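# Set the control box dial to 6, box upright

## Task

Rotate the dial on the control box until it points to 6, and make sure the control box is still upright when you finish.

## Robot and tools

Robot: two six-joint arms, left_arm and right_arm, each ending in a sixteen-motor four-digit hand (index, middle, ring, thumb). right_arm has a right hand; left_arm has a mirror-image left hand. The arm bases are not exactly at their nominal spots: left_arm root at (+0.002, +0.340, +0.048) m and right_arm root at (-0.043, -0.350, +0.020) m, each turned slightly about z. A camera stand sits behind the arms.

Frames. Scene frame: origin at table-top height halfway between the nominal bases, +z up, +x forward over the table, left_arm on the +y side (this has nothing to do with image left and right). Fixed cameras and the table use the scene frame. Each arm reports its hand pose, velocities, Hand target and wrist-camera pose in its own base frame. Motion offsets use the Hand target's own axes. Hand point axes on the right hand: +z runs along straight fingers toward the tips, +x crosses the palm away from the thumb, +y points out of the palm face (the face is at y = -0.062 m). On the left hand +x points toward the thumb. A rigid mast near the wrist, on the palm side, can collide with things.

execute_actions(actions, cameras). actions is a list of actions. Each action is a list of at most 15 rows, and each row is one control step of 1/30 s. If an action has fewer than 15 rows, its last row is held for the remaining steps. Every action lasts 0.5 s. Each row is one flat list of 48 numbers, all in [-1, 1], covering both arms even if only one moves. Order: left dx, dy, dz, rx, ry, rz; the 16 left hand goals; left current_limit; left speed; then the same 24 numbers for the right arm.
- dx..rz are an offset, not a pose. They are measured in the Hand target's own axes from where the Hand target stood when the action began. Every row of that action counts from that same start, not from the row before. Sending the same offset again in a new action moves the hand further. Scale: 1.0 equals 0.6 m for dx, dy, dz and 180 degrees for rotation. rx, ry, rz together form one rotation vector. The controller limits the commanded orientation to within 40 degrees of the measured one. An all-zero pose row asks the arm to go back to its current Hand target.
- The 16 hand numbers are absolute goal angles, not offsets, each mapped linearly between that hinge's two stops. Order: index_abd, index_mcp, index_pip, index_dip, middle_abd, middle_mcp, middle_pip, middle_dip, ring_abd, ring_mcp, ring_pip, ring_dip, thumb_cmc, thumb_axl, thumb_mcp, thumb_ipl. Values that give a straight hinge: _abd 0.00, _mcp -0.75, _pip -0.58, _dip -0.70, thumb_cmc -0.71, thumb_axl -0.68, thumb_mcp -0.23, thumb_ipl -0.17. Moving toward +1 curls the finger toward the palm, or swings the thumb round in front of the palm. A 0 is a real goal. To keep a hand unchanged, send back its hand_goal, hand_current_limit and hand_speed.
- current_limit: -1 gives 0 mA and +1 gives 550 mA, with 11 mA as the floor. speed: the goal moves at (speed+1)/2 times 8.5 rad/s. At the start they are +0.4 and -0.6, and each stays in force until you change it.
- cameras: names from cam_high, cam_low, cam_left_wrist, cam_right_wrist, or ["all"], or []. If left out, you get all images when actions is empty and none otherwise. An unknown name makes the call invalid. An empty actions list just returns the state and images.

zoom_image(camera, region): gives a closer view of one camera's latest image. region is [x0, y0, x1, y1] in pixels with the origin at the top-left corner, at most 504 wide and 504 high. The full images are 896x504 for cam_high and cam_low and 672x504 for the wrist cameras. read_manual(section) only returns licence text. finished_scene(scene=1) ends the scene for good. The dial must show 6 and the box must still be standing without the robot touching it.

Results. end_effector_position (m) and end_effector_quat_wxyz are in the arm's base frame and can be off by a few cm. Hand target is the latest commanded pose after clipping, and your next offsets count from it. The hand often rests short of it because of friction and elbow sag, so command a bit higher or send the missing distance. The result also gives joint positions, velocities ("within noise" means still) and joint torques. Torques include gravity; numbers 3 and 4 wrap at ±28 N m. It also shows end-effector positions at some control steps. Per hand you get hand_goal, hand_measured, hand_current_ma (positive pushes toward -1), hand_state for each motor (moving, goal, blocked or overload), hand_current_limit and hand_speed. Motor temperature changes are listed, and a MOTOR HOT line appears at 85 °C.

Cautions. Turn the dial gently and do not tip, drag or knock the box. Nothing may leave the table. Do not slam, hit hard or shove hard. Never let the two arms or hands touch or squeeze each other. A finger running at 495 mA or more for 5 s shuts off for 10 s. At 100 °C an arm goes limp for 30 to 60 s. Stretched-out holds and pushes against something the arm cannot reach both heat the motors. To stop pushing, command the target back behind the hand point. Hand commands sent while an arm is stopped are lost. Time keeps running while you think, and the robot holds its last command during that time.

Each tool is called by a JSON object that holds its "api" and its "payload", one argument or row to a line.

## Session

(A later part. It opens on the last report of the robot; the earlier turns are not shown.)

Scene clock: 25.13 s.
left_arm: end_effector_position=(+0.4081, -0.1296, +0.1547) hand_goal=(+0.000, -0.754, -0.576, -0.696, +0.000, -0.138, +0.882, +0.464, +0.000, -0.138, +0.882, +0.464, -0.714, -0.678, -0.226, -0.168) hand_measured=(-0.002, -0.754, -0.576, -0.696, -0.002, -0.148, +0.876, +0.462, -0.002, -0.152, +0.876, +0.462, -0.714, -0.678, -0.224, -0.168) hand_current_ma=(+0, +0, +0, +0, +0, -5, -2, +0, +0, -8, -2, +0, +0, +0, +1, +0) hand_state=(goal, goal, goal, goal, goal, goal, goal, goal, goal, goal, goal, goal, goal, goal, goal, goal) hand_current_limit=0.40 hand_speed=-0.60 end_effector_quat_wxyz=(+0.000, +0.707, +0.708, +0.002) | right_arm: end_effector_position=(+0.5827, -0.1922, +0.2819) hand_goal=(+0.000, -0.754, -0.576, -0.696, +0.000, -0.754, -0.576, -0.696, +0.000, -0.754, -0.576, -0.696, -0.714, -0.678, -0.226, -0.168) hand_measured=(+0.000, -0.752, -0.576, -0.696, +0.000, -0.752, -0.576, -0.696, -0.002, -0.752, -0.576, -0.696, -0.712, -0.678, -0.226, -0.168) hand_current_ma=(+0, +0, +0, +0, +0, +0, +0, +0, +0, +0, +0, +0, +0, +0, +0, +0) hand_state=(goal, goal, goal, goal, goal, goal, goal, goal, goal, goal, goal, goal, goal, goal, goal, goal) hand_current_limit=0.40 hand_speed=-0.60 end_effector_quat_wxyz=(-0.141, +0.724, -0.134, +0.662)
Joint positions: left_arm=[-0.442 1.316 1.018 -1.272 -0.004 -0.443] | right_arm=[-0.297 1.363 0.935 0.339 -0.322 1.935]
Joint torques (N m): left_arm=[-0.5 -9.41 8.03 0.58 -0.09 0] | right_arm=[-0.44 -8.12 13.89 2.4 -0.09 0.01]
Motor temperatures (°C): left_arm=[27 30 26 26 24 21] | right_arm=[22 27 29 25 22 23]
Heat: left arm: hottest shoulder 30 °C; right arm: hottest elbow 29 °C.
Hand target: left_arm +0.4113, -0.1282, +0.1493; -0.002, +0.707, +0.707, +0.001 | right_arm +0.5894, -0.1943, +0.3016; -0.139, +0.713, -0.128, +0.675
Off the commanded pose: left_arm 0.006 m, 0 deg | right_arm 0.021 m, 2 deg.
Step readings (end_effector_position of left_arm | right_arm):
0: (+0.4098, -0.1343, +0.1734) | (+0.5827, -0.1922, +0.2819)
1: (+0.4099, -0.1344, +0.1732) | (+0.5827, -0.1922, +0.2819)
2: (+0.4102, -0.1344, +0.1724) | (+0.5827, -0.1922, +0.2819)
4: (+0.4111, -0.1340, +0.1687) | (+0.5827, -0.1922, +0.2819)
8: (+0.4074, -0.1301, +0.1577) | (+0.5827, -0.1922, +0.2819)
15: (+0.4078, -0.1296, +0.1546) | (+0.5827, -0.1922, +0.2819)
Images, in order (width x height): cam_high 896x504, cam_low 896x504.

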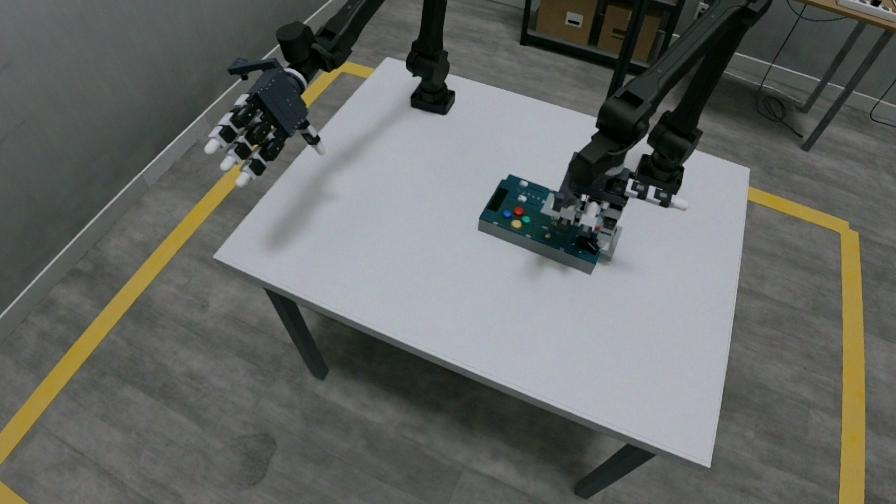

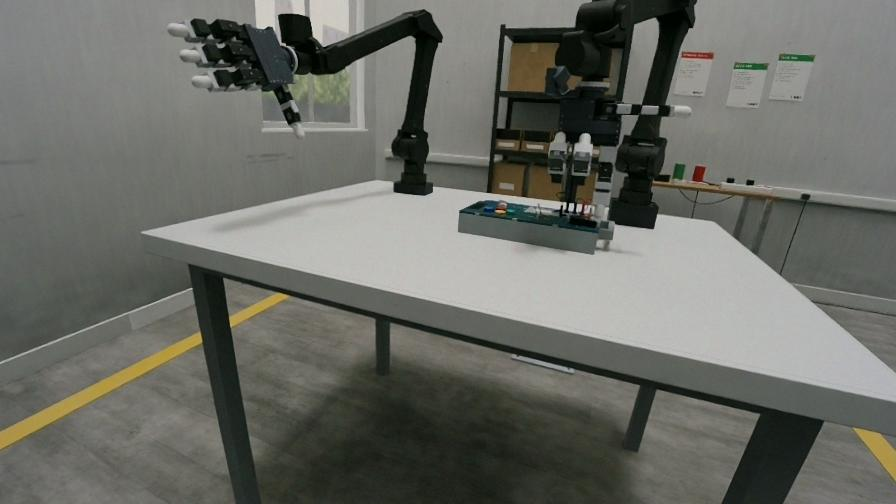

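{"api": "execute_actions", "payload": {
  "actions": [
    [[-0.0047,-0.0033,0.0105,0,0,0,0,-0.754,-0.576,-0.696,0,-0.137,0.883,0.464,0,-0.137,0.883,0.464,-0.714,-0.678,-0.226,-0.168,0.4,-0.6,0,0,0,0,0,0,0,-0.754,-0.576,-0.696,0,-0.754,-0.576,-0.696,0,-0.754,-0.576,-0.696,-0.714,-0.678,-0.226,-0.168,0.4,-0.6]],
    [[-0.0092,0.0068,0,0,0,0,0,-0.754,-0.576,-0.696,0,-0.137,0.883,0.464,0,-0.137,0.883,0.464,-0.714,-0.678,-0.226,-0.168,0.4,-0.6,0,0,0,0,0,0,0,-0.754,-0.576,-0.696,0,-0.754,-0.576,-0.696,0,-0.754,-0.576,-0.696,-0.714,-0.678,-0.226,-0.168,0.4,-0.6]]
  ],
  "cameras": ["cam_high", "cam_low"]
}}

{"api": "zoom_image", "payload": {
  "camera": "cam_high",
  "region": [565, 210, 635, 280]
}}

{"api": "zoom_image", "payload": {
  "camera": "cam_low",
  "region": [550, 180, 630, 260]
}}

Scene clock: 27.43 s.
left_arm: end_effector_position=(+0.4086, -0.1308, +0.1429) hand_goal=(+0.000, -0.754, -0.576, -0.696, +0.000, -0.138, +0.882, +0.464, +0.000, -0.138, +0.882, +0.464, -0.714, -0.678, -0.226, -0.168) hand_measured=(-0.002, -0.754, -0.576, -0.696, -0.002, -0.148, +0.876, +0.462, -0.002, -0.152, +0.876, +0.462, -0.714, -0.678, -0.224, -0.168) hand_current_ma=(+0, +0, +0, +0, +0, -5, -2, +0, +0, -8, -2, +0, +0, +0, +1, +0) hand_state=(goal, goal, goal, goal, goal, goal, goal, goal, goal, goal, goal, goal, goal, goal, goal, goal) hand_current_limit=0.40 hand_speed=-0.60 end_effector_quat_wxyz=(-0.006, +0.707, +0.707, +0.000) | right_arm: end_effector_position=(+0.5827, -0.1922, +0.2819) hand_goal=(+0.000, -0.754, -0.576, -0.696, +0.000, -0.754, -0.576, -0.696, +0.000, -0.754, -0.576, -0.696, -0.714, -0.678, -0.226, -0.168) hand_measured=(+0.000, -0.752, -0.576, -0.696, +0.000, -0.752, -0.576, -0.696, -0.002, -0.752, -0.576, -0.696, -0.712, -0.678, -0.226, -0.168) hand_current_ma=(+0, +0, +0, +0, +0, +0, +0, +0, +0, +0, +0, +0, +0, +0, +0, +0) hand_state=(goal, goal, goal, goal, goal, goal, goal, goal, goal, goal, goal, goal, goal, goal, goal, goal) hand_current_limit=0.40 hand_speed=-0.60 end_effector_quat_wxyz=(-0.141, +0.724, -0.134, +0.662)
Joint positions: left_arm=[-0.443 1.336 1.006 -1.253 -0.004 -0.443] | right_arm=[-0.297 1.363 0.935 0.339 -0.322 1.935]
Joint torques (N m): left_arm=[-1.79 -8.88 9.11 0.59 -0.09 -0.12] | right_arm=[-0.5 -8.12 13.89 2.4 -0.09 0.01]
Heat: left arm: hottest shoulder 30 °C; right arm: hottest elbow 29 °C.
Hand target: left_arm +0.4133, -0.1367, +0.1429; -0.002, +0.707, +0.707, +0.001 | right_arm +0.5894, -0.1943, +0.3016; -0.139, +0.713, -0.128, +0.675
Off the commanded pose: left_arm 0.008 m, 1 deg | right_arm 0.021 m, 2 deg.
Step readings (end_effector_position of left_arm | right_arm):
0: (+0.4081, -0.1296, +0.1547) | (+0.5827, -0.1922, +0.2819)
1: (+0.4081, -0.1296, +0.1547) | (+0.5827, -0.1922, +0.2819)
2: (+0.4082, -0.1297, +0.1546) | (+0.5827, -0.1922, +0.2819)
4: (+0.4089, -0.1300, +0.1541) | (+0.5827, -0.1922, +0.2819)
8: (+0.4083, -0.1298, +0.1516) | (+0.5827, -0.1922, +0.2819)
15: (+0.4082, -0.1297, +0.1501) | (+0.5827, -0.1922, +0.2819)
16: (+0.4082, -0.1297, +0.1501) | (+0.5827, -0.1922, +0.2819)
17: (+0.4083, -0.1297, +0.1499) | (+0.5827, -0.1922, +0.2819)
19: (+0.4084, -0.1298, +0.1488) | (+0.5827, -0.1922, +0.2819)
23: (+0.4087, -0.1303, +0.1450) | (+0.5827, -0.1922, +0.2819)
30: (+0.4086, -0.1306, +0.1429) | (+0.5827, -0.1922, +0.2819)
Images, in order (width x height): cam_high 896x504, cam_low 896x504.

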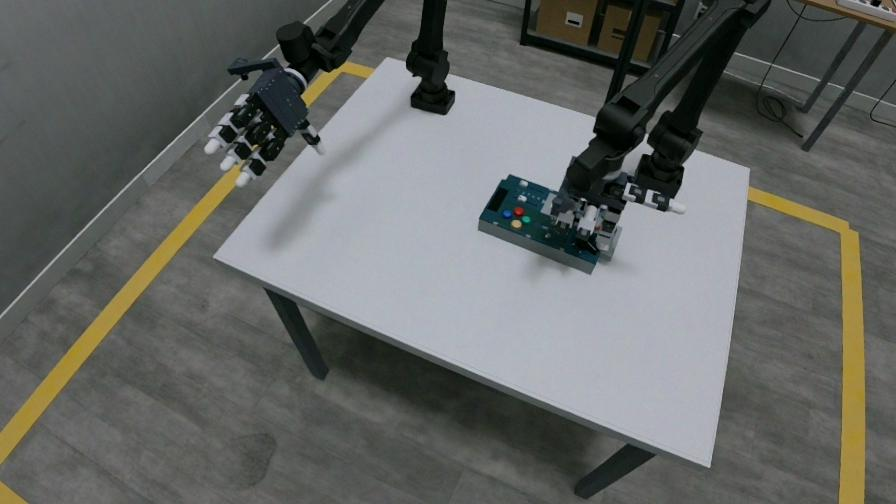

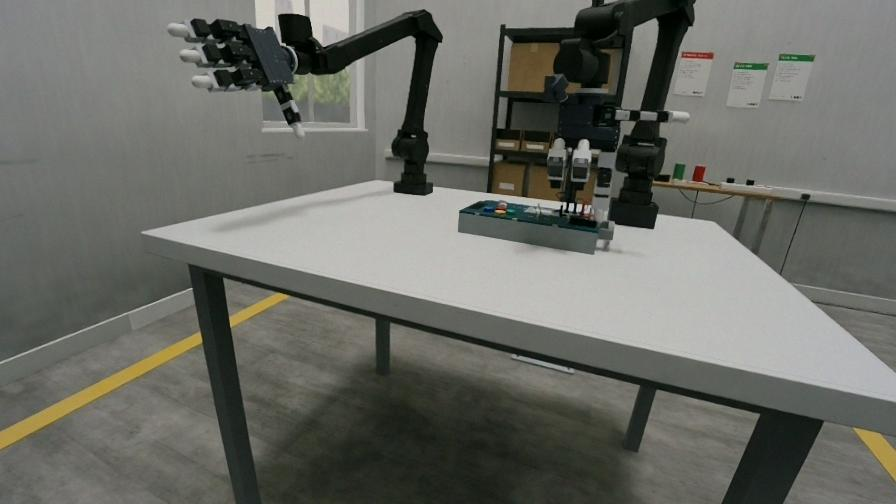

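Scaled by 7.200 from the camera's 896x504 image, which has a finer 1280x720 frame.

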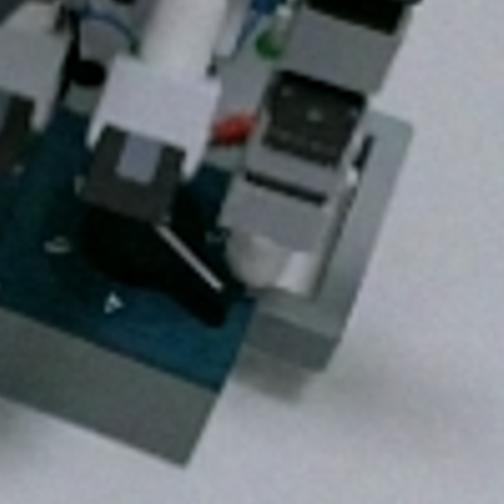

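Scaled by 6.300 from the camera's 896x504 image, which has a finer 1280x720 frame.

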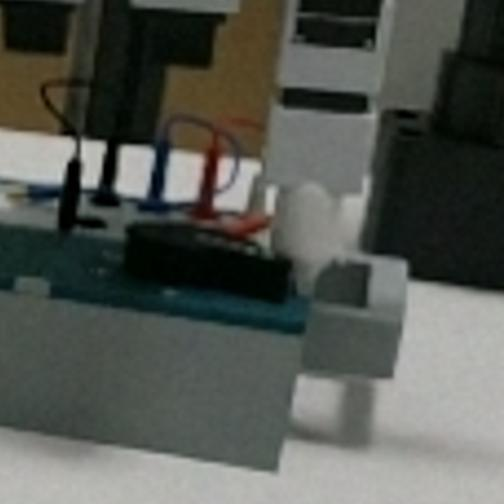

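{"api": "execute_actions", "payload": {
  "actions": [
    [[-0.0037,0.013,-0.0067,0,0,0,0,-0.754,-0.576,-0.696,0,-0.137,0.883,0.464,0,-0.137,0.883,0.464,-0.714,-0.678,-0.226,-0.168,0.4,-0.6,0,0,0,0,0,0,0,-0.754,-0.576,-0.696,0,-0.754,-0.576,-0.696,0,-0.754,-0.576,-0.696,-0.714,-0.678,-0.226,-0.168,0.4,-0.6]]
  ],
  "cameras": ["cam_high", "cam_low"]
}}

{"api": "zoom_image", "payload": {
  "camera": "cam_high",
  "region": [565, 210, 635, 280]
}}

{"api": "zoom_image", "payload": {
  "camera": "cam_low",
  "region": [550, 180, 630, 260]
}}

Scene clock: 28.60 s.
left_arm: end_effector_position=(+0.4087, -0.1308, +0.1364) hand_goal=(+0.000, -0.754, -0.576, -0.696, +0.000, -0.138, +0.882, +0.464, +0.000, -0.138, +0.882, +0.464, -0.714, -0.678, -0.226, -0.168) hand_measured=(-0.002, -0.754, -0.576, -0.696, -0.002, -0.148, +0.876, +0.462, -0.002, -0.152, +0.876, +0.462, -0.714, -0.678, -0.224, -0.168) hand_current_ma=(+0, +0, +0, +0, +0, -5, -2, +0, +0, -8, -2, +0, +0, +0, +1, +0) hand_state=(goal, goal, goal, goal, goal, goal, goal, goal, goal, goal, goal, goal, goal, goal, goal, goal) hand_current_limit=0.40 hand_speed=-0.60 end_effector_quat_wxyz=(-0.014, +0.707, +0.707, -0.003) | right_arm: end_effector_position=(+0.5827, -0.1922, +0.2819) hand_goal=(+0.000, -0.754, -0.576, -0.696, +0.000, -0.754, -0.576, -0.696, +0.000, -0.754, -0.576, -0.696, -0.714, -0.678, -0.226, -0.168) hand_measured=(+0.000, -0.752, -0.576, -0.696, +0.000, -0.752, -0.576, -0.696, -0.002, -0.752, -0.576, -0.696, -0.712, -0.678, -0.226, -0.168) hand_current_ma=(+0, +0, +0, +0, +0, +0, +0, +0, +0, +0, +0, +0, +0, +0, +0, +0) hand_state=(goal, goal, goal, goal, goal, goal, goal, goal, goal, goal, goal, goal, goal, goal, goal, goal) hand_current_limit=0.40 hand_speed=-0.60 end_effector_quat_wxyz=(-0.141, +0.724, -0.134, +0.662)
Joint positions: left_arm=[-0.443 1.352 1.006 -1.253 -0.004 -0.443] | right_arm=[-0.297 1.363 0.935 0.339 -0.322 1.935]
Joint torques (N m): left_arm=[-1.38 -9.29 11.03 0.27 -0.07 -0.05] | right_arm=[-0.5 -8.18 13.9 2.41 -0.09 0.01]
Heat: left arm: hottest shoulder 30 °C; right arm: hottest elbow 29 °C.
Hand target: left_arm +0.4211, -0.1389, +0.1470; -0.002, +0.707, +0.707, +0.001 | right_arm +0.5894, -0.1943, +0.3016; -0.139, +0.713, -0.128, +0.675
Off the commanded pose: left_arm 0.018 m, 1 deg | right_arm 0.021 m, 2 deg.
Step readings (end_effector_position of left_arm | right_arm):
0: (+0.4086, -0.1308, +0.1429) | (+0.5827, -0.1922, +0.2819)
1: (+0.4086, -0.1308, +0.1429) | (+0.5827, -0.1922, +0.2819)
2: (+0.4086, -0.1308, +0.1429) | (+0.5827, -0.1922, +0.2819)
4: (+0.4086, -0.1308, +0.1419) | (+0.5827, -0.1922, +0.2819)
8: (+0.4087, -0.1308, +0.1384) | (+0.5827, -0.1922, +0.2819)
15: (+0.4087, -0.1308, +0.1364) | (+0.5827, -0.1922, +0.2819)
Images, in order (width x height): cam_high 896x504, cam_low 896x504.

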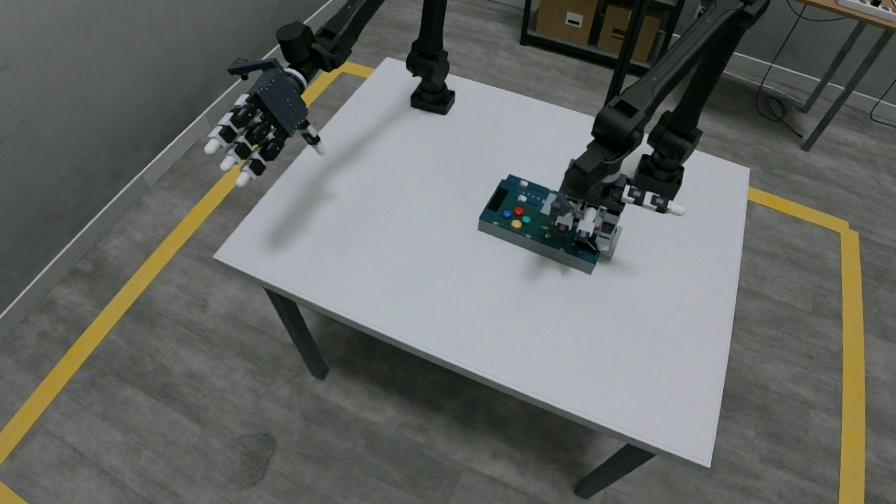

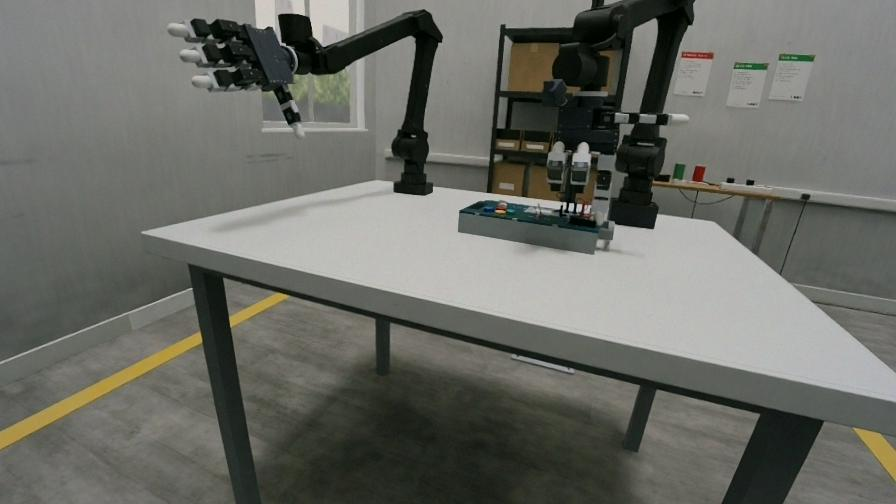

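Scaled by 7.200 from the camera's 896x504 image, which has a finer 1280x720 frame.

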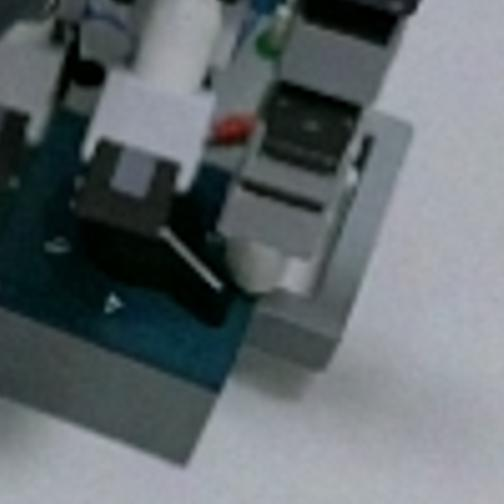

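Scaled by 6.300 from the camera's 896x504 image, which has a finer 1280x720 frame.

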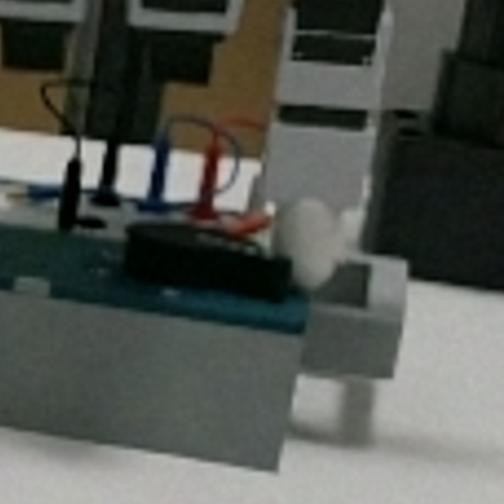

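{"api": "execute_actions", "payload": {
  "actions": [
    [[0,0,-0.022,0,0,0,0,-0.754,-0.576,-0.696,0,-0.137,0.883,0.464,0,-0.137,0.883,0.464,-0.714,-0.678,-0.226,-0.168,0.4,-0.6,0,0,0,0,0,0,0,-0.754,-0.576,-0.696,0,-0.754,-0.576,-0.696,0,-0.754,-0.576,-0.696,-0.714,-0.678,-0.226,-0.168,0.4,-0.6]]
  ],
  "cameras": []
}}

Scene clock: 29.63 s.
left_arm: end_effector_position=(+0.4082, -0.1306, +0.1414) hand_goal=(+0.000, -0.754, -0.576, -0.696, +0.000, -0.138, +0.882, +0.464, +0.000, -0.138, +0.882, +0.464, -0.714, -0.678, -0.226, -0.168) hand_measured=(-0.002, -0.754, -0.576, -0.696, -0.002, -0.148, +0.876, +0.462, -0.002, -0.152, +0.876, +0.462, -0.714, -0.678, -0.224, -0.168) hand_current_ma=(+0, +0, +0, +0, +0, -5, -2, +0, +0, -8, -2, +0, +0, +0, +1, +0) hand_state=(goal, goal, goal, goal, goal, goal, goal, goal, goal, goal, goal, goal, goal, goal, goal, goal) hand_current_limit=0.40 hand_speed=-0.60 end_effector_quat_wxyz=(-0.019, +0.707, +0.707, -0.005) | right_arm: end_effector_position=(+0.5827, -0.1922, +0.2819) hand_goal=(+0.000, -0.754, -0.576, -0.696, +0.000, -0.754, -0.576, -0.696, +0.000, -0.754, -0.576, -0.696, -0.714, -0.678, -0.226, -0.168) hand_measured=(+0.000, -0.752, -0.576, -0.696, +0.000, -0.752, -0.576, -0.696, -0.002, -0.752, -0.576, -0.696, -0.712, -0.678, -0.226, -0.168) hand_current_ma=(+0, +0, +0, +0, +0, +0, +0, +0, +0, +0, +0, +0, +0, +0, +0, +0) hand_state=(goal, goal, goal, goal, goal, goal, goal, goal, goal, goal, goal, goal, goal, goal, goal, goal) hand_current_limit=0.40 hand_speed=-0.60 end_effector_quat_wxyz=(-0.141, +0.724, -0.134, +0.662)
Joint positions: left_arm=[-0.443 1.352 1.022 -1.279 -0.004 -0.443] | right_arm=[-0.297 1.363 0.935 0.339 -0.322 1.935]
Joint torques (N m): left_arm=[-1.9 -10.29 11.71 -0.4 -0.02 -0.1] | right_arm=[-0.5 -8.18 13.9 2.4 -0.1 0.01]
Heat: left arm: hottest shoulder 30 °C; right arm: hottest elbow 30 °C.
Hand target: left_arm +0.4211, -0.1389, +0.1601; -0.002, +0.707, +0.707, +0.001 | right_arm +0.5894, -0.1943, +0.3016; -0.139, +0.713, -0.128, +0.675
Off the commanded pose: left_arm 0.024 m, 2 deg | right_arm 0.021 m, 2 deg.
Step readings (end_effector_position of left_arm | right_arm):
0: (+0.4087, -0.1308, +0.1364) | (+0.5827, -0.1922, +0.2819)
1: (+0.4087, -0.1308, +0.1364) | (+0.5827, -0.1922, +0.2819)
2: (+0.4086, -0.1308, +0.1364) | (+0.5827, -0.1922, +0.2819)
4: (+0.4077, -0.1304, +0.1368) | (+0.5827, -0.1922, +0.2819)
8: (+0.4075, -0.1303, +0.1394) | (+0.5827, -0.1922, +0.2819)
15: (+0.4083, -0.1306, +0.1415) | (+0.5827, -0.1922, +0.2819)
No camera images: "cameras" was empty.

{"api": "execute_actions", "payload": {
  "actions": [
    [[-0.0073,0.0113,0.0,0,0,0,0,-0.754,-0.576,-0.696,0,-0.137,0.883,0.464,0,-0.137,0.883,0.464,-0.714,-0.678,-0.226,-0.168,0.4,-0.6,0,0,0,0,0,0,0,-0.754,-0.576,-0.696,0,-0.754,-0.576,-0.696,0,-0.754,-0.576,-0.696,-0.714,-0.678,-0.226,-0.168,0.4,-0.6]]
  ],
  "cameras": ["cam_high"]
}}

{"api": "zoom_image", "payload": {
  "camera": "cam_high",
  "region": [565, 210, 635, 280]
}}

Scene clock: 30.77 s.
left_arm: end_effector_position=(+0.4153, -0.1339, +0.1473) hand_goal=(+0.000, -0.754, -0.576, -0.696, +0.000, -0.138, +0.882, +0.464, +0.000, -0.138, +0.882, +0.464, -0.714, -0.678, -0.226, -0.168) hand_measured=(-0.002, -0.754, -0.576, -0.696, -0.002, -0.148, +0.876, +0.462, -0.002, -0.152, +0.876, +0.462, -0.714, -0.678, -0.224, -0.168) hand_current_ma=(+0, +0, +0, +0, +0, -5, -2, +0, +0, -8, -2, +0, +0, +0, +1, +0) hand_state=(goal, goal, goal, goal, goal, goal, goal, goal, goal, goal, goal, goal, goal, goal, goal, goal) hand_current_limit=0.40 hand_speed=-0.60 end_effector_quat_wxyz=(-0.013, +0.707, +0.707, -0.002) | right_arm: end_effector_position=(+0.5827, -0.1922, +0.2819) hand_goal=(+0.000, -0.754, -0.576, -0.696, +0.000, -0.754, -0.576, -0.696, +0.000, -0.754, -0.576, -0.696, -0.714, -0.678, -0.226, -0.168) hand_measured=(+0.000, -0.752, -0.576, -0.696, +0.000, -0.752, -0.576, -0.696, -0.002, -0.752, -0.576, -0.696, -0.712, -0.678, -0.226, -0.168) hand_current_ma=(+0, +0, +0, +0, +0, +0, +0, +0, +0, +0, +0, +0, +0, +0, +0, +0) hand_state=(goal, goal, goal, goal, goal, goal, goal, goal, goal, goal, goal, goal, goal, goal, goal, goal) hand_current_limit=0.40 hand_speed=-0.60 end_effector_quat_wxyz=(-0.141, +0.724, -0.134, +0.662)
Joint positions: left_arm=[-0.443 1.359 1.043 -1.28 -0.004 -0.443] | right_arm=[-0.297 1.363 0.935 0.339 -0.322 1.935]
Joint torques (N m): left_arm=[-2.2 -9.52 11.82 -0.13 -0.01 -0.11] | right_arm=[-0.44 -8.12 13.91 2.41 -0.1 0.01]
Heat: left arm: hottest shoulder 30 °C; right arm: hottest elbow 30 °C.
Hand target: left_arm +0.4280, -0.1434, +0.1602; -0.002, +0.707, +0.707, +0.001 | right_arm +0.5894, -0.1943, +0.3016; -0.139, +0.713, -0.128, +0.675
Off the commanded pose: left_arm 0.020 m, 1 deg | right_arm 0.021 m, 2 deg.
Step readings (end_effector_position of left_arm | right_arm):
0: (+0.4081, -0.1305, +0.1414) | (+0.5827, -0.1922, +0.2819)
1: (+0.4081, -0.1305, +0.1414) | (+0.5827, -0.1922, +0.2819)
2: (+0.4083, -0.1306, +0.1417) | (+0.5827, -0.1922, +0.2819)
4: (+0.4094, -0.1312, +0.1430) | (+0.5827, -0.1922, +0.2819)
8: (+0.4135, -0.1331, +0.1474) | (+0.5827, -0.1922, +0.2819)
15: (+0.4152, -0.1339, +0.1479) | (+0.5827, -0.1922, +0.2819)
Images, in order (width x height): cam_high 896x504.

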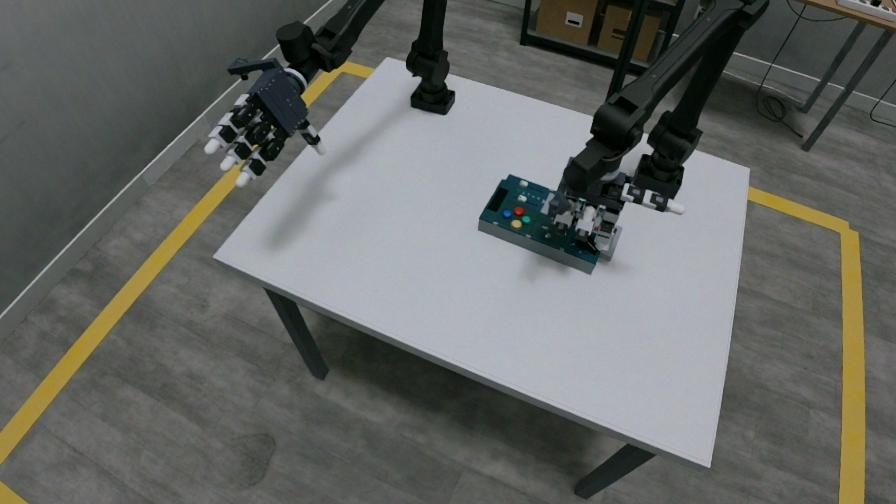

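Scaled by 7.200 from the camera's 896x504 image, which has a finer 1280x720 frame.

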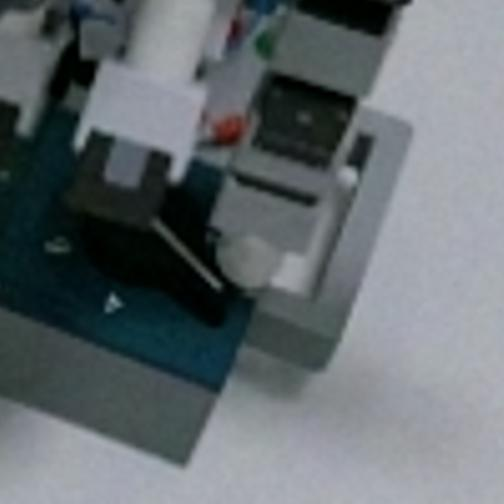

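{"api": "execute_actions", "payload": {
  "actions": [
    [[-0.0097,0.009,0.007,0,0,0,0,-0.754,-0.576,-0.696,0,-0.137,0.883,0.464,0,-0.137,0.883,0.464,-0.714,-0.678,-0.226,-0.168,0.4,-0.6,0,0,0,0,0,0,0,-0.754,-0.576,-0.696,0,-0.754,-0.576,-0.696,0,-0.754,-0.576,-0.696,-0.714,-0.678,-0.226,-0.168,0.4,-0.6]]
  ],
  "cameras": ["cam_high", "cam_low"]
}}

{"api": "zoom_image", "payload": {
  "camera": "cam_high",
  "region": [565, 210, 635, 280]
}}

{"api": "zoom_image", "payload": {
  "camera": "cam_low",
  "region": [550, 180, 630, 260]
}}

Scene clock: 31.80 s.
left_arm: end_effector_position=(+0.4177, -0.1359, +0.1430) hand_goal=(+0.000, -0.754, -0.576, -0.696, +0.000, -0.138, +0.882, +0.464, +0.000, -0.138, +0.882, +0.464, -0.714, -0.678, -0.226, -0.168) hand_measured=(-0.012, -0.766, -0.582, -0.698, -0.002, -0.148, +0.876, +0.462, -0.002, -0.152, +0.876, +0.462, -0.714, -0.678, -0.224, -0.168) hand_current_ma=(-4, -6, -2, +0, +0, -5, -2, +0, +0, -8, -2, +0, +0, +0, +1, +0) hand_state=(goal, goal, goal, goal, goal, goal, goal, goal, goal, goal, goal, goal, goal, goal, goal, goal) hand_current_limit=0.40 hand_speed=-0.60 end_effector_quat_wxyz=(-0.018, +0.705, +0.709, -0.004) | right_arm: end_effector_position=(+0.5827, -0.1922, +0.2819) hand_goal=(+0.000, -0.754, -0.576, -0.696, +0.000, -0.754, -0.576, -0.696, +0.000, -0.754, -0.576, -0.696, -0.714, -0.678, -0.226, -0.168) hand_measured=(+0.000, -0.752, -0.576, -0.696, +0.000, -0.752, -0.576, -0.696, -0.002, -0.752, -0.576, -0.696, -0.712, -0.678, -0.226, -0.168) hand_current_ma=(+0, +0, +0, +0, +0, +0, +0, +0, +0, +0, +0, +0, +0, +0, +0, +0) hand_state=(goal, goal, goal, goal, goal, goal, goal, goal, goal, goal, goal, goal, goal, goal, goal, goal) hand_current_limit=0.40 hand_speed=-0.60 end_effector_quat_wxyz=(-0.141, +0.724, -0.134, +0.662)
Joint positions: left_arm=[-0.446 1.379 1.052 -1.28 -0.004 -0.451] | right_arm=[-0.297 1.363 0.935 0.339 -0.322 1.935]
Joint torques (N m): left_arm=[-2.9 -9.58 11.85 0.32 -0.09 -0.12] | right_arm=[-0.5 -8.12 13.9 2.41 -0.1 0.01]
Heat: left arm: hottest shoulder 30 °C; right arm: hottest elbow 30 °C.
Hand target: left_arm +0.4334, -0.1491, +0.1558; -0.002, +0.707, +0.707, +0.000 | right_arm +0.5894, -0.1943, +0.3016; -0.139, +0.713, -0.128, +0.675
Off the commanded pose: left_arm 0.024 m, 2 deg | right_arm 0.021 m, 2 deg.
Step readings (end_effector_position of left_arm | right_arm):
0: (+0.4153, -0.1339, +0.1473) | (+0.5827, -0.1922, +0.2819)
1: (+0.4153, -0.1339, +0.1473) | (+0.5827, -0.1922, +0.2819)
2: (+0.4153, -0.1342, +0.1471) | (+0.5827, -0.1922, +0.2819)
4: (+0.4158, -0.1349, +0.1464) | (+0.5827, -0.1922, +0.2819)
8: (+0.4176, -0.1362, +0.1444) | (+0.5827, -0.1922, +0.2819)
15: (+0.4177, -0.1360, +0.1430) | (+0.5827, -0.1922, +0.2819)
Images, in order (width x height): cam_high 896x504, cam_low 896x504.

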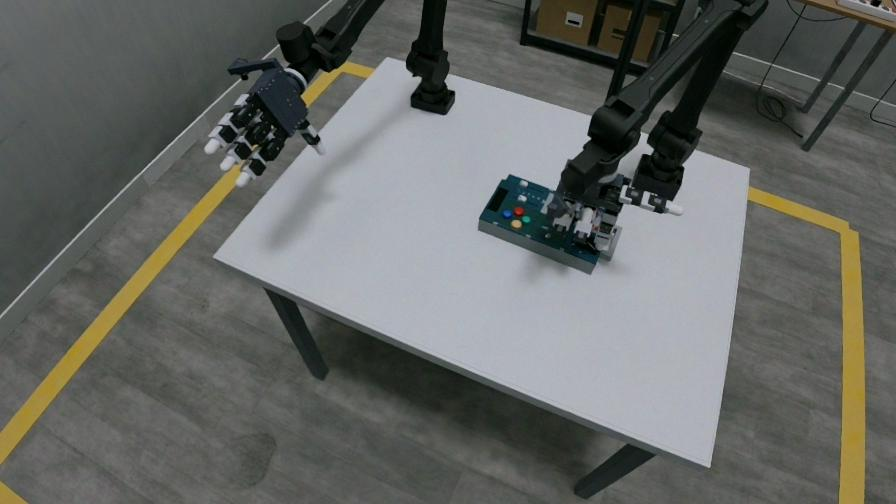

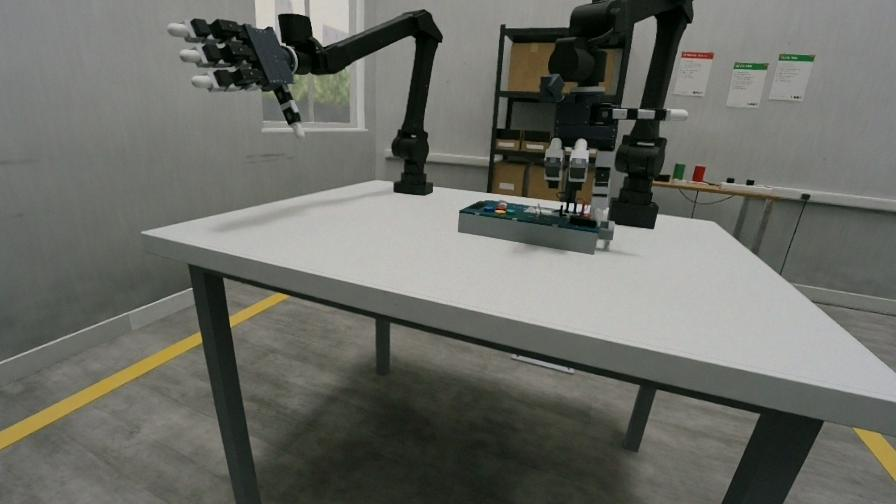

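Scaled by 7.200 from the camera's 896x504 image, which has a finer 1280x720 frame.

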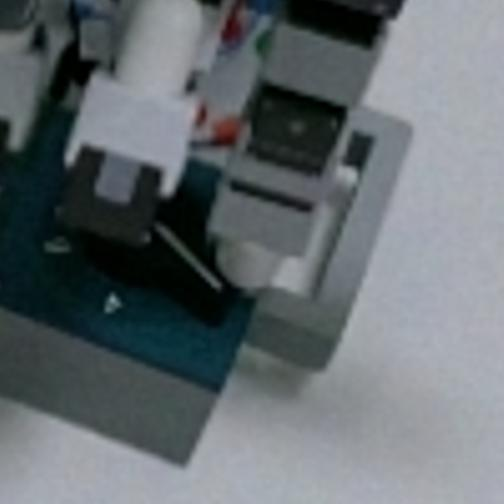

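Scaled by 6.300 from the camera's 896x504 image, which has a finer 1280x720 frame.

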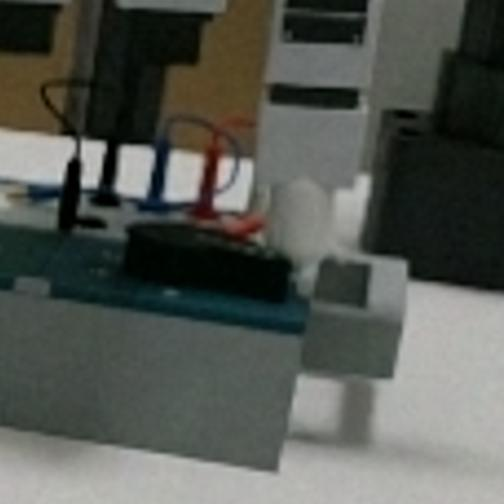

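{"api": "execute_actions", "payload": {
  "actions": [
    [[-0.016,0.0092,-0.007,0,0,0,0,-0.754,-0.576,-0.696,0,-0.137,0.883,0.464,0,-0.137,0.883,0.464,-0.714,-0.678,-0.226,-0.168,0.4,-0.6,0,0,0,0,0,0,0,-0.754,-0.576,-0.696,0,-0.754,-0.576,-0.696,0,-0.754,-0.576,-0.696,-0.714,-0.678,-0.226,-0.168,0.4,-0.6]]
  ],
  "cameras": ["cam_high", "cam_low"]
}}

{"api": "zoom_image", "payload": {
  "camera": "cam_high",
  "region": [565, 210, 635, 280]
}}

{"api": "zoom_image", "payload": {
  "camera": "cam_low",
  "region": [550, 180, 630, 260]
}}

Scene clock: 32.93 s.
left_arm: end_effector_position=(+0.4209, -0.1417, +0.1436) hand_goal=(+0.000, -0.754, -0.576, -0.696, +0.000, -0.138, +0.882, +0.464, +0.000, -0.138, +0.882, +0.464, -0.714, -0.678, -0.226, -0.168) hand_measured=(-0.036, -0.774, -0.588, -0.702, -0.002, -0.148, +0.876, +0.462, -0.002, -0.152, +0.876, +0.462, -0.714, -0.678, -0.224, -0.168) hand_current_ma=(-30, -16, -7, -2, +0, -5, -2, +0, +0, -8, -2, +0, +0, +0, +1, +0) hand_state=(blocked, blocked, goal, goal, goal, goal, goal, goal, goal, goal, goal, goal, goal, goal, goal, goal) hand_current_limit=0.40 hand_speed=-0.60 end_effector_quat_wxyz=(-0.024, +0.704, +0.710, -0.003) | right_arm: end_effector_position=(+0.5827, -0.1922, +0.2819) hand_goal=(+0.000, -0.754, -0.576, -0.696, +0.000, -0.754, -0.576, -0.696, +0.000, -0.754, -0.576, -0.696, -0.714, -0.678, -0.226, -0.168) hand_measured=(+0.000, -0.752, -0.576, -0.696, +0.000, -0.752, -0.576, -0.696, -0.002, -0.752, -0.576, -0.696, -0.712, -0.678, -0.226, -0.168) hand_current_ma=(+0, +0, +0, +0, +0, +0, +0, +0, +0, +0, +0, +0, +0, +0, +0, +0) hand_state=(goal, goal, goal, goal, goal, goal, goal, goal, goal, goal, goal, goal, goal, goal, goal, goal) hand_current_limit=0.40 hand_speed=-0.60 end_effector_quat_wxyz=(-0.141, +0.724, -0.134, +0.662)
Joint positions: left_arm=[-0.46 1.4 1.075 -1.294 -0.009 -0.469] | right_arm=[-0.297 1.363 0.935 0.339 -0.322 1.935]
Joint torques (N m): left_arm=[-2.08 -9.99 12.37 0.42 0.15 -0.08] | right_arm=[-0.44 -8.12 13.89 2.4 -0.1 0.01]
Heat: left arm: hottest shoulder 30 °C; right arm: hottest elbow 30 °C.
Hand target: left_arm +0.4389, -0.1587, +0.1600; -0.002, +0.707, +0.707, +0.000 | right_arm +0.5894, -0.1943, +0.3016; -0.139, +0.713, -0.128, +0.675
Off the commanded pose: left_arm 0.030 m, 3 deg | right_arm 0.021 m, 2 deg.
Step readings (end_effector_position of left_arm | right_arm):
0: (+0.4177, -0.1359, +0.1430) | (+0.5827, -0.1922, +0.2819)
1: (+0.4177, -0.1359, +0.1430) | (+0.5827, -0.1922, +0.2819)
2: (+0.4179, -0.1362, +0.1433) | (+0.5827, -0.1922, +0.2819)
4: (+0.4186, -0.1377, +0.1434) | (+0.5827, -0.1922, +0.2819)
8: (+0.4204, -0.1411, +0.1431) | (+0.5827, -0.1922, +0.2819)
15: (+0.4208, -0.1415, +0.1433) | (+0.5827, -0.1922, +0.2819)
Images, in order (width x height): cam_high 896x504, cam_low 896x504.

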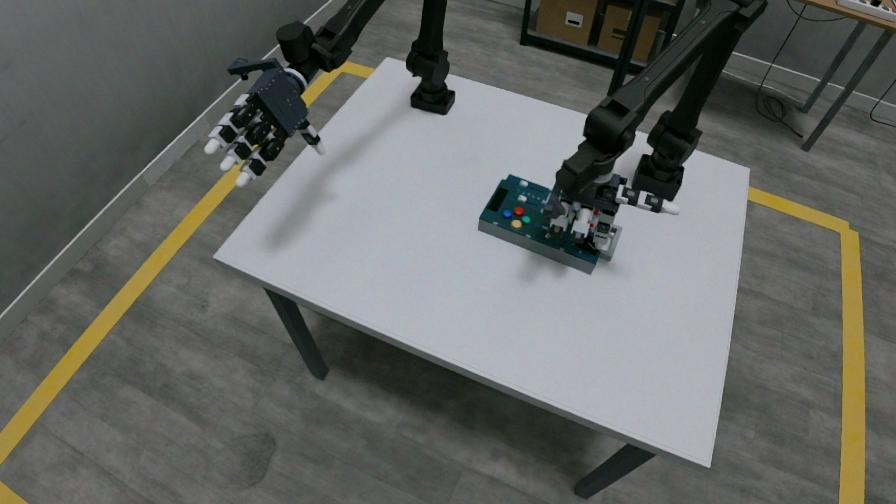

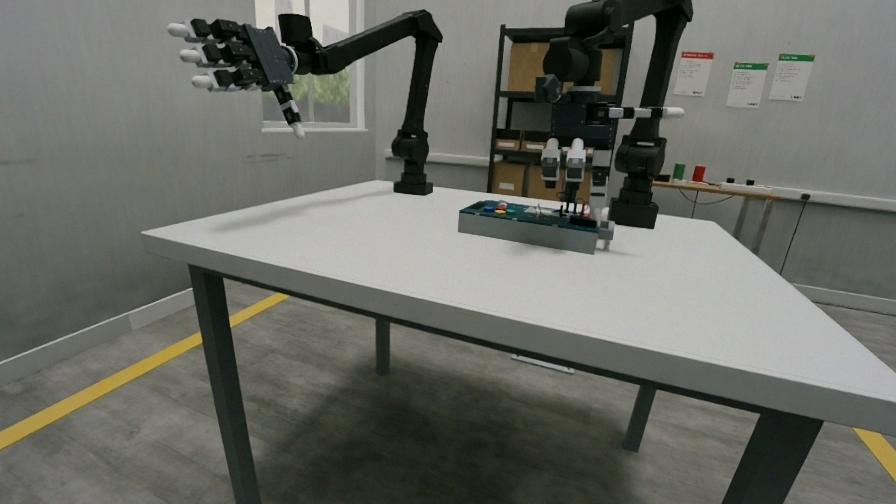

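Scaled by 7.200 from the camera's 896x504 image, which has a finer 1280x720 frame.

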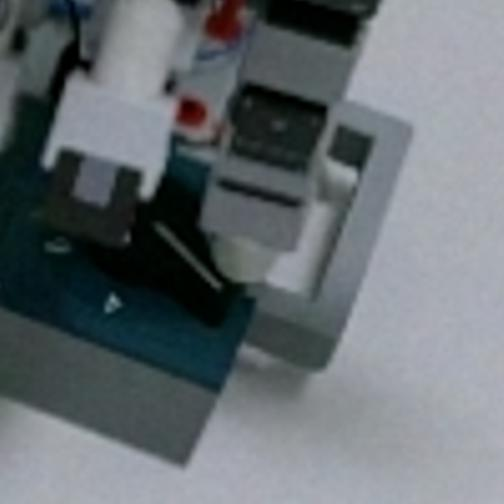

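Scaled by 6.300 from the camera's 896x504 image, which has a finer 1280x720 frame.

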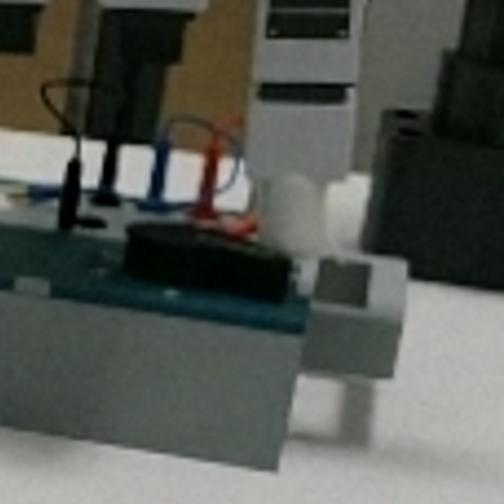

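{"api": "execute_actions", "payload": {
  "actions": [
    [[0,0,0,0,0,0,0.15,-0.6,-0.576,-0.696,0,-0.137,0.883,0.464,0,-0.137,0.883,0.464,-0.714,-0.678,-0.226,-0.168,0.4,-0.85,0,0,0,0,0,0,0,-0.754,-0.576,-0.696,0,-0.754,-0.576,-0.696,0,-0.754,-0.576,-0.696,-0.714,-0.678,-0.226,-0.168,0.4,-0.6]]
  ],
  "cameras": ["cam_high"]
}}

{"api": "zoom_image", "payload": {
  "camera": "cam_high",
  "region": [565, 210, 635, 280]
}}

Scene clock: 34.13 s.
left_arm: end_effector_position=(+0.4220, -0.1460, +0.1471) hand_goal=(+0.150, -0.600, -0.576, -0.696, +0.000, -0.138, +0.882, +0.464, +0.000, -0.138, +0.882, +0.464, -0.714, -0.678, -0.226, -0.168) hand_measured=(+0.146, -0.602, -0.578, -0.700, -0.002, -0.148, +0.876, +0.462, -0.002, -0.152, +0.876, +0.462, -0.714, -0.678, -0.224, -0.168) hand_current_ma=(-1, +0, -1, -1, +0, -5, -2, +0, +0, -8, -2, +0, +0, +0, +1, +0) hand_state=(goal, goal, goal, goal, goal, goal, goal, goal, goal, goal, goal, goal, goal, goal, goal, goal) hand_current_limit=0.40 hand_speed=-0.85 end_effector_quat_wxyz=(-0.021, +0.705, +0.709, -0.005) | right_arm: end_effector_position=(+0.5827, -0.1922, +0.2819) hand_goal=(+0.000, -0.754, -0.576, -0.696, +0.000, -0.754, -0.576, -0.696, +0.000, -0.754, -0.576, -0.696, -0.714, -0.678, -0.226, -0.168) hand_measured=(+0.000, -0.752, -0.576, -0.696, +0.000, -0.752, -0.576, -0.696, -0.002, -0.752, -0.576, -0.696, -0.712, -0.678, -0.226, -0.168) hand_current_ma=(+0, +0, +0, +0, +0, +0, +0, +0, +0, +0, +0, +0, +0, +0, +0, +0) hand_state=(goal, goal, goal, goal, goal, goal, goal, goal, goal, goal, goal, goal, goal, goal, goal, goal) hand_current_limit=0.40 hand_speed=-0.60 end_effector_quat_wxyz=(-0.141, +0.724, -0.134, +0.662)
Joint positions: left_arm=[-0.466 1.401 1.086 -1.299 -0.004 -0.471] | right_arm=[-0.297 1.363 0.935 0.339 -0.322 1.935]
Joint torques (N m): left_arm=[-1.73 -10.05 11.73 0.51 -0.09 -0.03] | right_arm=[-0.5 -8.12 13.9 2.4 -0.1 0.01]
Heat: left arm: hottest shoulder 30 °C; right arm: hottest elbow 30 °C.
Hand target: left_arm +0.4389, -0.1587, +0.1600; -0.002, +0.707, +0.707, +0.000 | right_arm +0.5894, -0.1943, +0.3016; -0.139, +0.713, -0.128, +0.675
Off the commanded pose: left_arm 0.025 m, 2 deg | right_arm 0.021 m, 2 deg.
Step readings (end_effector_position of left_arm | right_arm):
0: (+0.4209, -0.1417, +0.1436) | (+0.5827, -0.1922, +0.2819)
1: (+0.4209, -0.1417, +0.1436) | (+0.5827, -0.1922, +0.2819)
2: (+0.4209, -0.1417, +0.1436) | (+0.5827, -0.1922, +0.2819)
4: (+0.4206, -0.1414, +0.1435) | (+0.5827, -0.1922, +0.2819)
8: (+0.4198, -0.1405, +0.1434) | (+0.5827, -0.1922, +0.2819)
15: (+0.4217, -0.1456, +0.1468) | (+0.5827, -0.1922, +0.2819)
Images, in order (width x height): cam_high 896x504.

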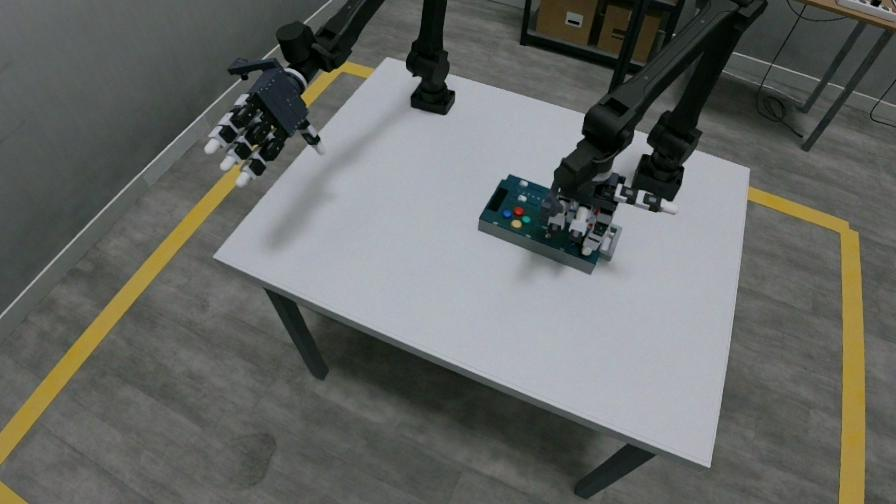

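Scaled by 7.200 from the camera's 896x504 image, which has a finer 1280x720 frame.

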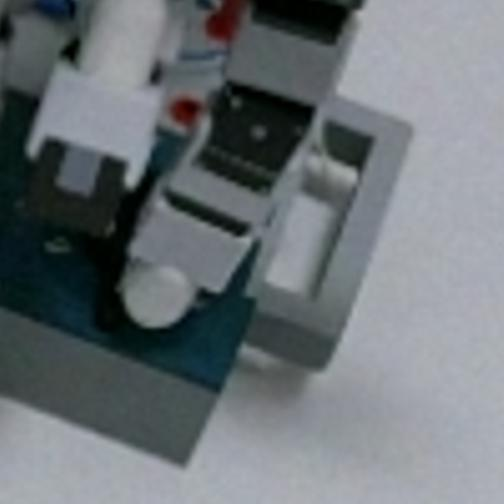

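{"api": "execute_actions", "payload": {
  "actions": [],
  "cameras": ["cam_low", "cam_left_wrist"]
}}

{"api": "zoom_image", "payload": {
  "camera": "cam_low",
  "region": [550, 180, 630, 260]
}}

Scene clock: 35.30 s.
left_arm: end_effector_position=(+0.4220, -0.1460, +0.1471) hand_goal=(+0.150, -0.600, -0.576, -0.696, +0.000, -0.138, +0.882, +0.464, +0.000, -0.138, +0.882, +0.464, -0.714, -0.678, -0.226, -0.168) hand_measured=(+0.146, -0.602, -0.578, -0.700, -0.002, -0.148, +0.876, +0.462, -0.002, -0.152, +0.876, +0.462, -0.714, -0.678, -0.224, -0.168) hand_current_ma=(-1, +0, -1, -1, +0, -5, -2, +0, +0, -8, -2, +0, +0, +0, +1, +0) hand_state=(goal, goal, goal, goal, goal, goal, goal, goal, goal, goal, goal, goal, goal, goal, goal, goal) hand_current_limit=0.40 hand_speed=-0.85 end_effector_quat_wxyz=(-0.021, +0.705, +0.709, -0.005) | right_arm: end_effector_position=(+0.5827, -0.1922, +0.2819) hand_goal=(+0.000, -0.754, -0.576, -0.696, +0.000, -0.754, -0.576, -0.696, +0.000, -0.754, -0.576, -0.696, -0.714, -0.678, -0.226, -0.168) hand_measured=(+0.000, -0.752, -0.576, -0.696, +0.000, -0.752, -0.576, -0.696, -0.002, -0.752, -0.576, -0.696, -0.712, -0.678, -0.226, -0.168) hand_current_ma=(+0, +0, +0, +0, +0, +0, +0, +0, +0, +0, +0, +0, +0, +0, +0, +0) hand_state=(goal, goal, goal, goal, goal, goal, goal, goal, goal, goal, goal, goal, goal, goal, goal, goal) hand_current_limit=0.40 hand_speed=-0.60 end_effector_quat_wxyz=(-0.141, +0.724, -0.134, +0.662)
Joint positions: left_arm=[-0.466 1.401 1.086 -1.299 -0.004 -0.471] | right_arm=[-0.297 1.363 0.935 0.339 -0.322 1.935]
Joint velocities: within noise
Joint torques (N m): left_arm=[-1.9 -9.99 11.89 0.66 -0.1 -0.1] | right_arm=[-0.44 -8.12 13.9 2.39 -0.09 0.01]
Motor temperatures (°C): left_arm=[27 30 27 26 24 21] | right_arm=[22 27 30 25 22 23]
Heat: left arm: hottest shoulder 30 °C; right arm: hottest elbow 30 °C.
Hand target: left_arm +0.4389, -0.1587, +0.1600; -0.002, +0.707, +0.707, +0.000 | right_arm +0.5894, -0.1943, +0.3016; -0.139, +0.713, -0.128, +0.675
Off the commanded pose: left_arm 0.025 m, 2 deg | right_arm 0.021 m, 2 deg.
camera_calibration:
cam_left_wrist: T_world_to_cam=[[-0.663952, -0.747748, 0.00638802, 0.138444], [-0.504844, 0.454538, 0.733845, 0.130649], [-0.551635, 0.484012, -0.679287, 0.526598], [0, 0, 0, 1]] pos_world=[0.448367, -0.210743, 0.260951]
Images, in order (width x height): cam_low 896x504, cam_left_wrist 672x504.

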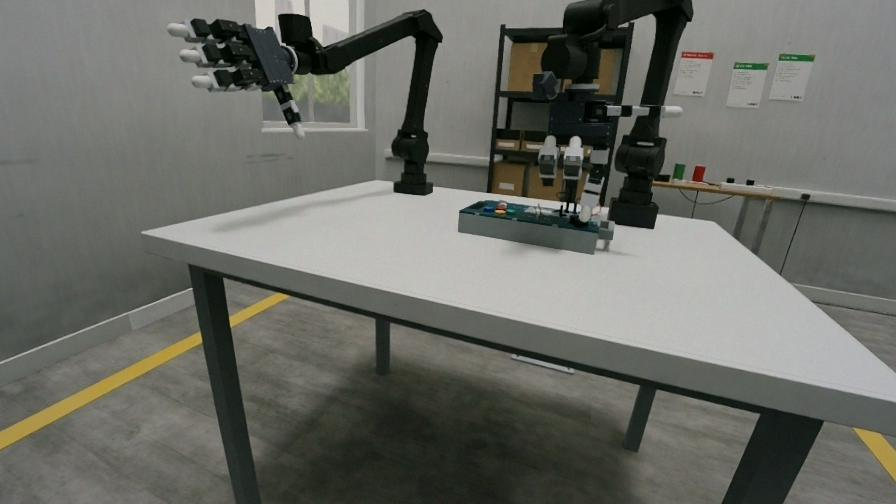

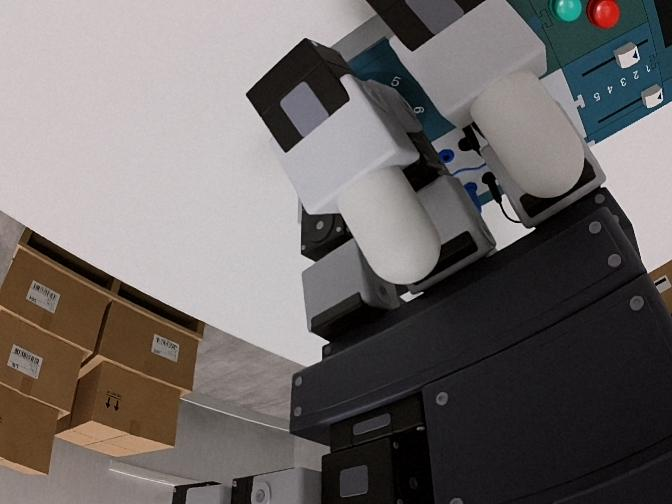

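Scaled by 6.300 from the camera's 896x504 image, which has a finer 1280x720 frame.

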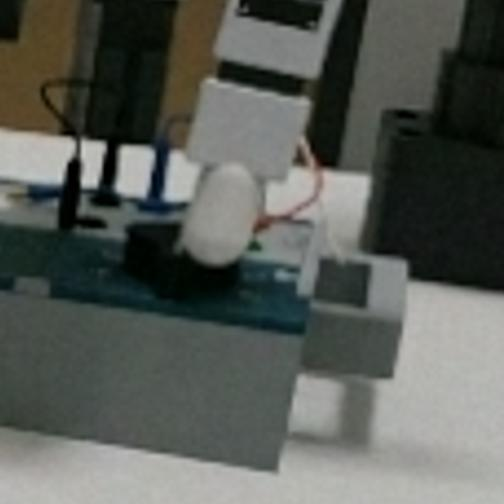

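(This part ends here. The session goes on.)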